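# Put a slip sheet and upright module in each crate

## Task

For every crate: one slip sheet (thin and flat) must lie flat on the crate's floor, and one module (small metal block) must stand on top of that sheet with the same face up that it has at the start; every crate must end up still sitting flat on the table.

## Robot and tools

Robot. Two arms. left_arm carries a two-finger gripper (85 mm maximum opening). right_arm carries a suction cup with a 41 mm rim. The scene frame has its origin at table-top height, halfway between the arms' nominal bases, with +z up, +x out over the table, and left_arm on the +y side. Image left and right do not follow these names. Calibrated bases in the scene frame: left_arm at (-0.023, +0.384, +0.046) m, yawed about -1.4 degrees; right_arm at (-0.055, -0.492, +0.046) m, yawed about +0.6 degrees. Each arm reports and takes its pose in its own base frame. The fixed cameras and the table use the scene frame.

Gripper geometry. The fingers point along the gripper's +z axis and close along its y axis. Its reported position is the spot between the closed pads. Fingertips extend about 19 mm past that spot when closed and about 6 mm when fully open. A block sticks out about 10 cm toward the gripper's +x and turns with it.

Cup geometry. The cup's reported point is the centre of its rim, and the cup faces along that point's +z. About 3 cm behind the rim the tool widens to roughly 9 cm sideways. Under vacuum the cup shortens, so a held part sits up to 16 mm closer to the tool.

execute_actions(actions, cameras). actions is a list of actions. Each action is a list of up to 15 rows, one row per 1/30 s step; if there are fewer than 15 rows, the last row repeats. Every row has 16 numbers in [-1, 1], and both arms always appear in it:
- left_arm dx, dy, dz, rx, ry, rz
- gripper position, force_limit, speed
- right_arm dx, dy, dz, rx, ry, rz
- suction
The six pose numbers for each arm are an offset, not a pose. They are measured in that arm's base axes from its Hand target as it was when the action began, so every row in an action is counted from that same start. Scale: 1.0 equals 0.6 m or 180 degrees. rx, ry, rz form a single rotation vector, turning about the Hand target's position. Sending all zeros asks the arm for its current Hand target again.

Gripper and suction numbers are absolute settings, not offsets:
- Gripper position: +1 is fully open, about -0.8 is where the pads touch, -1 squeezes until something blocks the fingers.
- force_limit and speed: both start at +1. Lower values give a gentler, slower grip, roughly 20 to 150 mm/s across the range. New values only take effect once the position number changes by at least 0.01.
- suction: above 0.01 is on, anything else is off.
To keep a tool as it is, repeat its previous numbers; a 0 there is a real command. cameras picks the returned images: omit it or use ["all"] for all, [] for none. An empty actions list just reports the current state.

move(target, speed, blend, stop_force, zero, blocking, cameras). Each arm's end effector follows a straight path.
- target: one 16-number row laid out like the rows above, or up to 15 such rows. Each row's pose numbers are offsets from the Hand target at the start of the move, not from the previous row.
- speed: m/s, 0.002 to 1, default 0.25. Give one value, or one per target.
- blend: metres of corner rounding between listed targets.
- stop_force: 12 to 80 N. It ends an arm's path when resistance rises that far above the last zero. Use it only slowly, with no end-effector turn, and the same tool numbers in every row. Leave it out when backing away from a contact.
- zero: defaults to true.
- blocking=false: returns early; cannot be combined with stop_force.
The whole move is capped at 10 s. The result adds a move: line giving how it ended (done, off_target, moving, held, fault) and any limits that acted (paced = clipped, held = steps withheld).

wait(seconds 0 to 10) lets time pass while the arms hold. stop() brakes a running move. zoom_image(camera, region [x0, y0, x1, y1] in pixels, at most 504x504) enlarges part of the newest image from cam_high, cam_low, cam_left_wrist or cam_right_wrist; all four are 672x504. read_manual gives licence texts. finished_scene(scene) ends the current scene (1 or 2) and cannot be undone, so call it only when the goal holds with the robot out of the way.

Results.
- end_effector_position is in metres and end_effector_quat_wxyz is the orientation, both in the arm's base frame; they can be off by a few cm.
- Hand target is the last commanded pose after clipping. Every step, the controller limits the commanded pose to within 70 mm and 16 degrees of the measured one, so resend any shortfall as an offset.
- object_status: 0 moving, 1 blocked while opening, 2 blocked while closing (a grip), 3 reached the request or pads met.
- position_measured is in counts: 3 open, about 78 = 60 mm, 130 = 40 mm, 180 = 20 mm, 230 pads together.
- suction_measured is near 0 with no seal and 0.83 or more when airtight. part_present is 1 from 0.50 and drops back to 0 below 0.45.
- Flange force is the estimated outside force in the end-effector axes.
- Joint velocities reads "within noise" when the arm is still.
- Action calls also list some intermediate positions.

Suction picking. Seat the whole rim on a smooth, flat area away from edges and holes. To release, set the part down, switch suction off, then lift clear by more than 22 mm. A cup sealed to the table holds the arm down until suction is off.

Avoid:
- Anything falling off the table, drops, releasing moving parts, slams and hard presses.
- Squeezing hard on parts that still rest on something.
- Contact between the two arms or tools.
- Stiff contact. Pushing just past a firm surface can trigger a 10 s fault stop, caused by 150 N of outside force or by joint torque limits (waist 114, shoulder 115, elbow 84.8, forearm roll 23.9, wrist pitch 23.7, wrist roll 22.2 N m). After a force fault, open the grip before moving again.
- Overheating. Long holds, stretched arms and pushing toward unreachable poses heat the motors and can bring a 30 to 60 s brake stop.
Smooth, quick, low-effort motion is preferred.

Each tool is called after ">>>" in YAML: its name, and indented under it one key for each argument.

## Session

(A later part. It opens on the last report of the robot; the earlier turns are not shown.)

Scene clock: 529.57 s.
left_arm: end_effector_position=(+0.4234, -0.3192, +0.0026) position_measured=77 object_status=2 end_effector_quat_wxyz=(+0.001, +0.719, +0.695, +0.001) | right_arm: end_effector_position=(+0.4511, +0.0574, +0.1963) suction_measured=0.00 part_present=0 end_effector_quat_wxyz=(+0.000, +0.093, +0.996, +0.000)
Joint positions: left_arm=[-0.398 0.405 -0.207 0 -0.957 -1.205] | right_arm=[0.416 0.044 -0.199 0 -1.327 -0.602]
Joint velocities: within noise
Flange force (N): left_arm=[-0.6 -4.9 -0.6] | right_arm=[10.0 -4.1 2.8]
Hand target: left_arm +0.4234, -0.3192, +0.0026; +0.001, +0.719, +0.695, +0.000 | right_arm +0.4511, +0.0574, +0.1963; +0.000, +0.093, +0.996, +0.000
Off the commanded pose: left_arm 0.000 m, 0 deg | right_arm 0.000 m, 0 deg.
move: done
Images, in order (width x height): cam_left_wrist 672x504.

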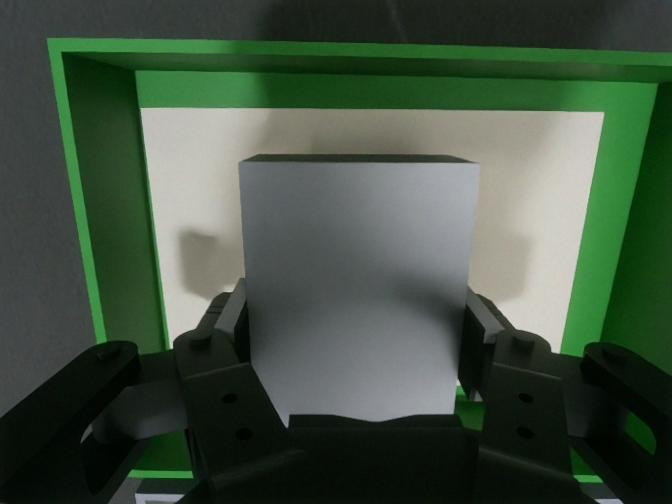

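>>> move:
  target: [0,0.0175,0,0,0,0,-1,-0.7,-1,0,0,0,0,0,0,0]
  speed: 0.05
  cameras: []

>>> wait:
  seconds: 0.3
  cameras: ["cam_left_wrist"]

>>> move:
  target: [0,0,-0.045,0,0,0,-1,-0.7,-1,0,0,0,0,0,0,0]
  speed: 0.02
  stop_force: 12
  cameras: ["cam_left_wrist"]

>>> execute_actions:
  actions:
    - [[0,0,0.002,0,0,0,1,-0.7,-1,0,0,0,0,0,0,0]]
    - [[0,0,0,0,0,0,1,-0.7,-1,0,0,0,0,0,0,0]]
    - [[0,0,0,0,0,0,1,-0.7,-1,0,0,0,0,0,0,0]]
  cameras: []

>>> move:
  target:
    - [0,0,0.03,0,0,0,1,-0.7,-1,0,0,0,0,0,0,0]
    - [0,0.0,0.3,0,0,0,1,-0.7,-1,0,0,0,0,0,0,0]
  speed: [0.08,0.2]
  cameras: ["cam_left_wrist"]

>>> zoom_image:
  camera: "cam_left_wrist"
  region: [130, 0, 530, 300]

>>> zoom_image:
  camera: "cam_left_wrist"
  region: [230, 200, 430, 320]

Scene clock: 552.17 s.
left_arm: end_effector_position=(+0.4234, -0.3087, +0.0026) position_measured=77 object_status=2 end_effector_quat_wxyz=(+0.001, +0.719, +0.695, +0.000) | right_arm: end_effector_position=(+0.4511, +0.0574, +0.1963) suction_measured=0.00 part_present=0 end_effector_quat_wxyz=(+0.000, +0.093, +0.996, +0.000)
Joint positions: left_arm=[-0.379 0.391 -0.226 0 -0.951 -1.224] | right_arm=[0.416 0.044 -0.199 0 -1.327 -0.602]
Joint velocities: within noise
Flange force (N): left_arm=[-0.6 -4.5 -0.6] | right_arm=[9.3 -3.5 3.2]
Hand target: left_arm +0.4234, -0.3087, +0.0026; +0.001, +0.719, +0.695, +0.000 | right_arm +0.4511, +0.0574, +0.1963; +0.000, +0.093, +0.996, +0.000
Off the commanded pose: left_arm 0.000 m, 0 deg | right_arm 0.000 m, 0 deg.
move: done
No camera images: "cameras" was empty.

Scene clock: 552.47 s.
left_arm: end_effector_position=(+0.4234, -0.3087, +0.0026) position_measured=77 object_status=2 end_effector_quat_wxyz=(+0.001, +0.719, +0.695, +0.000) | right_arm: end_effector_position=(+0.4511, +0.0574, +0.1963) suction_measured=0.00 part_present=0 end_effector_quat_wxyz=(+0.000, +0.093, +0.996, +0.000)
Joint positions: left_arm=[-0.379 0.391 -0.226 0 -0.951 -1.224] | right_arm=[0.416 0.044 -0.199 0 -1.327 -0.602]
Joint velocities: within noise
Flange force (N): left_arm=[-0.8 -4.6 -0.5] | right_arm=[9.9 -4.0 3.0]
Hand target: left_arm +0.4234, -0.3087, +0.0026; +0.001, +0.719, +0.695, +0.000 | right_arm +0.4511, +0.0574, +0.1963; +0.000, +0.093, +0.996, +0.000
Off the commanded pose: left_arm 0.000 m, 0 deg | right_arm 0.000 m, 0 deg.
wait: 0.30 s; at rest by 0.17 s
Images, in order (width x height): cam_left_wrist 672x504.

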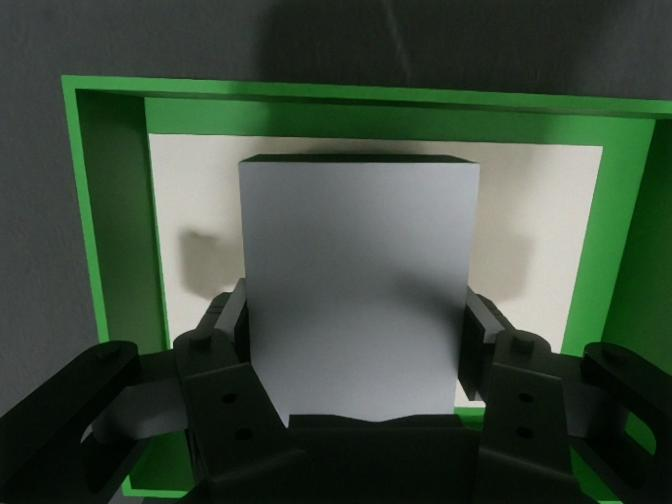

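Scene clock: 553.90 s.
left_arm: end_effector_position=(+0.4234, -0.3088, -0.0142) position_measured=77 object_status=2 end_effector_quat_wxyz=(+0.001, +0.719, +0.695, +0.000) | right_arm: end_effector_position=(+0.4511, +0.0574, +0.1963) suction_measured=0.00 part_present=0 end_effector_quat_wxyz=(+0.000, +0.093, +0.996, +0.000)
Joint positions: left_arm=[-0.379 0.416 -0.238 0 -0.914 -1.224] | right_arm=[0.416 0.044 -0.199 0 -1.327 -0.602]
Joint velocities: within noise
Flange force (N): left_arm=[0.7 -4.9 -21.5] | right_arm=[9.5 -4.0 2.9]
Hand target: left_arm +0.4234, -0.3087, -0.0142; +0.001, +0.719, +0.695, +0.000 (not the last commanded pose) | right_arm +0.4511, +0.0574, +0.1963; +0.000, +0.093, +0.996, +0.000
Off the commanded pose: left_arm 0.010 m, 0 deg | right_arm 0.000 m, 0 deg.
move: contact (left_arm)
Images, in order (width x height): cam_left_wrist 672x504.

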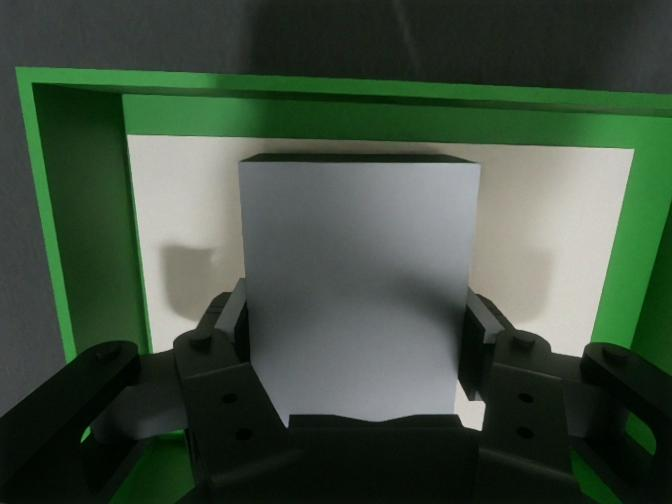

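Scene clock: 555.60 s.
left_arm: end_effector_position=(+0.4234, -0.3087, -0.0130) position_measured=3 object_status=0 end_effector_quat_wxyz=(+0.001, +0.719, +0.695, +0.000) | right_arm: end_effector_position=(+0.4511, +0.0574, +0.1963) suction_measured=0.00 part_present=0 end_effector_quat_wxyz=(+0.000, +0.093, +0.996, +0.000)
Joint positions: left_arm=[-0.379 0.415 -0.237 0 -0.917 -1.224] | right_arm=[0.416 0.044 -0.199 0 -1.327 -0.602]
Joint velocities: within noise
Flange force (N): left_arm=[-0.7 -4.6 -2.5] | right_arm=[9.4 -3.8 2.6]
Flange force at the end of the 1st action (N): left_arm=[-0.6 -4.7 -1.9] | right_arm=[9.6 -3.7 2.9]
Flange force at the end of the 2nd action (N): left_arm=[-0.6 -4.4 -2.5] | right_arm=[9.9 -3.8 2.6]
Hand target: left_arm +0.4234, -0.3087, -0.0130; +0.001, +0.719, +0.695, +0.000 | right_arm +0.4511, +0.0574, +0.1963; +0.000, +0.093, +0.996, +0.000
Off the commanded pose: left_arm 0.000 m, 0 deg | right_arm 0.000 m, 0 deg.
Step readings (end_effector_position of left_arm | right_arm; steps 1 to 15: 1st action; 16 to 30: 2nd action; 31 to 45: 3rd action):
0: (+0.4234, -0.3088, -0.0142) | (+0.4511, +0.0574, +0.1963)
1: (+0.4234, -0.3087, -0.0142) | (+0.4511, +0.0574, +0.1963)
2: (+0.4232, -0.3086, -0.0141) | (+0.4511, +0.0574, +0.1963)
4: (+0.4229, -0.3085, -0.0138) | (+0.4511, +0.0574, +0.1963)
8: (+0.4232, -0.3086, -0.0132) | (+0.4511, +0.0574, +0.1963)
15: (+0.4234, -0.3087, -0.0130) | (+0.4511, +0.0574, +0.1963)
16: (+0.4234, -0.3087, -0.0130) | (+0.4511, +0.0574, +0.1963)
17: (+0.4234, -0.3087, -0.0130) | (+0.4511, +0.0574, +0.1963)
19: (+0.4234, -0.3087, -0.0130) | (+0.4511, +0.0574, +0.1963)
23: (+0.4234, -0.3087, -0.0130) | (+0.4511, +0.0574, +0.1963)
30: (+0.4234, -0.3087, -0.0130) | (+0.4511, +0.0574, +0.1963)
31: (+0.4234, -0.3087, -0.0130) | (+0.4511, +0.0574, +0.1963)
32: (+0.4234, -0.3087, -0.0130) | (+0.4511, +0.0574, +0.1963)
34: (+0.4234, -0.3087, -0.0130) | (+0.4511, +0.0574, +0.1963)
38: (+0.4234, -0.3087, -0.0130) | (+0.4511, +0.0574, +0.1963)
45: (+0.4234, -0.3087, -0.0130) | (+0.4511, +0.0574, +0.1963)
No camera images: "cameras" was empty.

Scene clock: 557.10 s.
left_arm: end_effector_position=(+0.4234, -0.3087, +0.1671) position_measured=3 object_status=3 end_effector_quat_wxyz=(+0.001, +0.719, +0.695, +0.000) | right_arm: end_effector_position=(+0.4511, +0.0574, +0.1963) suction_measured=0.00 part_present=0 end_effector_quat_wxyz=(+0.000, +0.093, +0.996, +0.000)
Joint positions: left_arm=[-0.379 0.222 -0.026 0 -1.321 -1.225] | right_arm=[0.416 0.044 -0.199 0 -1.327 -0.602]
Joint velocities: within noise
Flange force (N): left_arm=[-0.1 -5.4 0.1] | right_arm=[9.8 -3.9 3.0]
Hand target: left_arm +0.4234, -0.3087, +0.1670; +0.001, +0.719, +0.695, +0.000 | right_arm +0.4511, +0.0574, +0.1963; +0.000, +0.093, +0.996, +0.000
Off the commanded pose: left_arm 0.000 m, 0 deg | right_arm 0.000 m, 0 deg.
move: done
Images, in order (width x height): cam_left_wrist 672x504.

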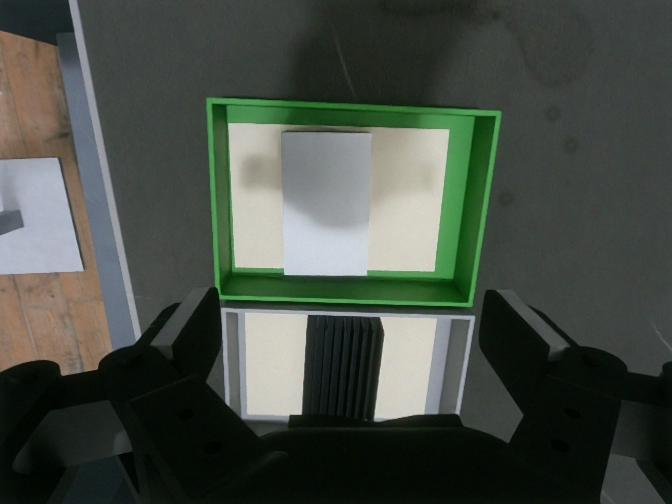

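Scaled by 1.260 from the camera's 672x504 image, which has a finer 960x720 frame.

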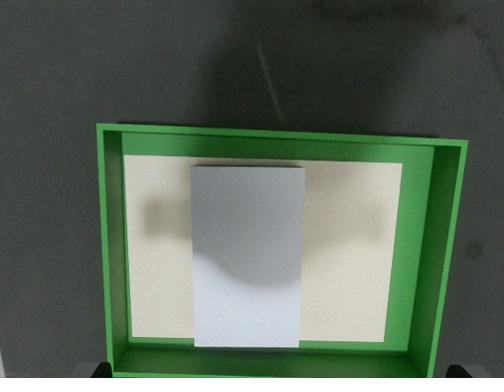

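Scaled by 2.520 from the camera's 672x504 image, which has a finer 960x720 frame.

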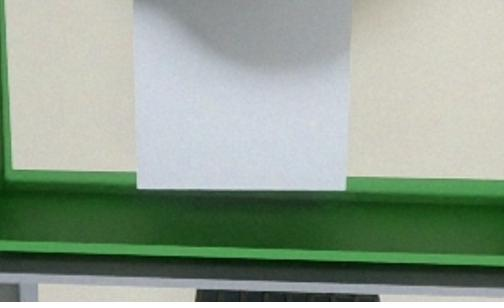

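>>> finished_scene:
  scene: 2

The scene is finished: the task was done.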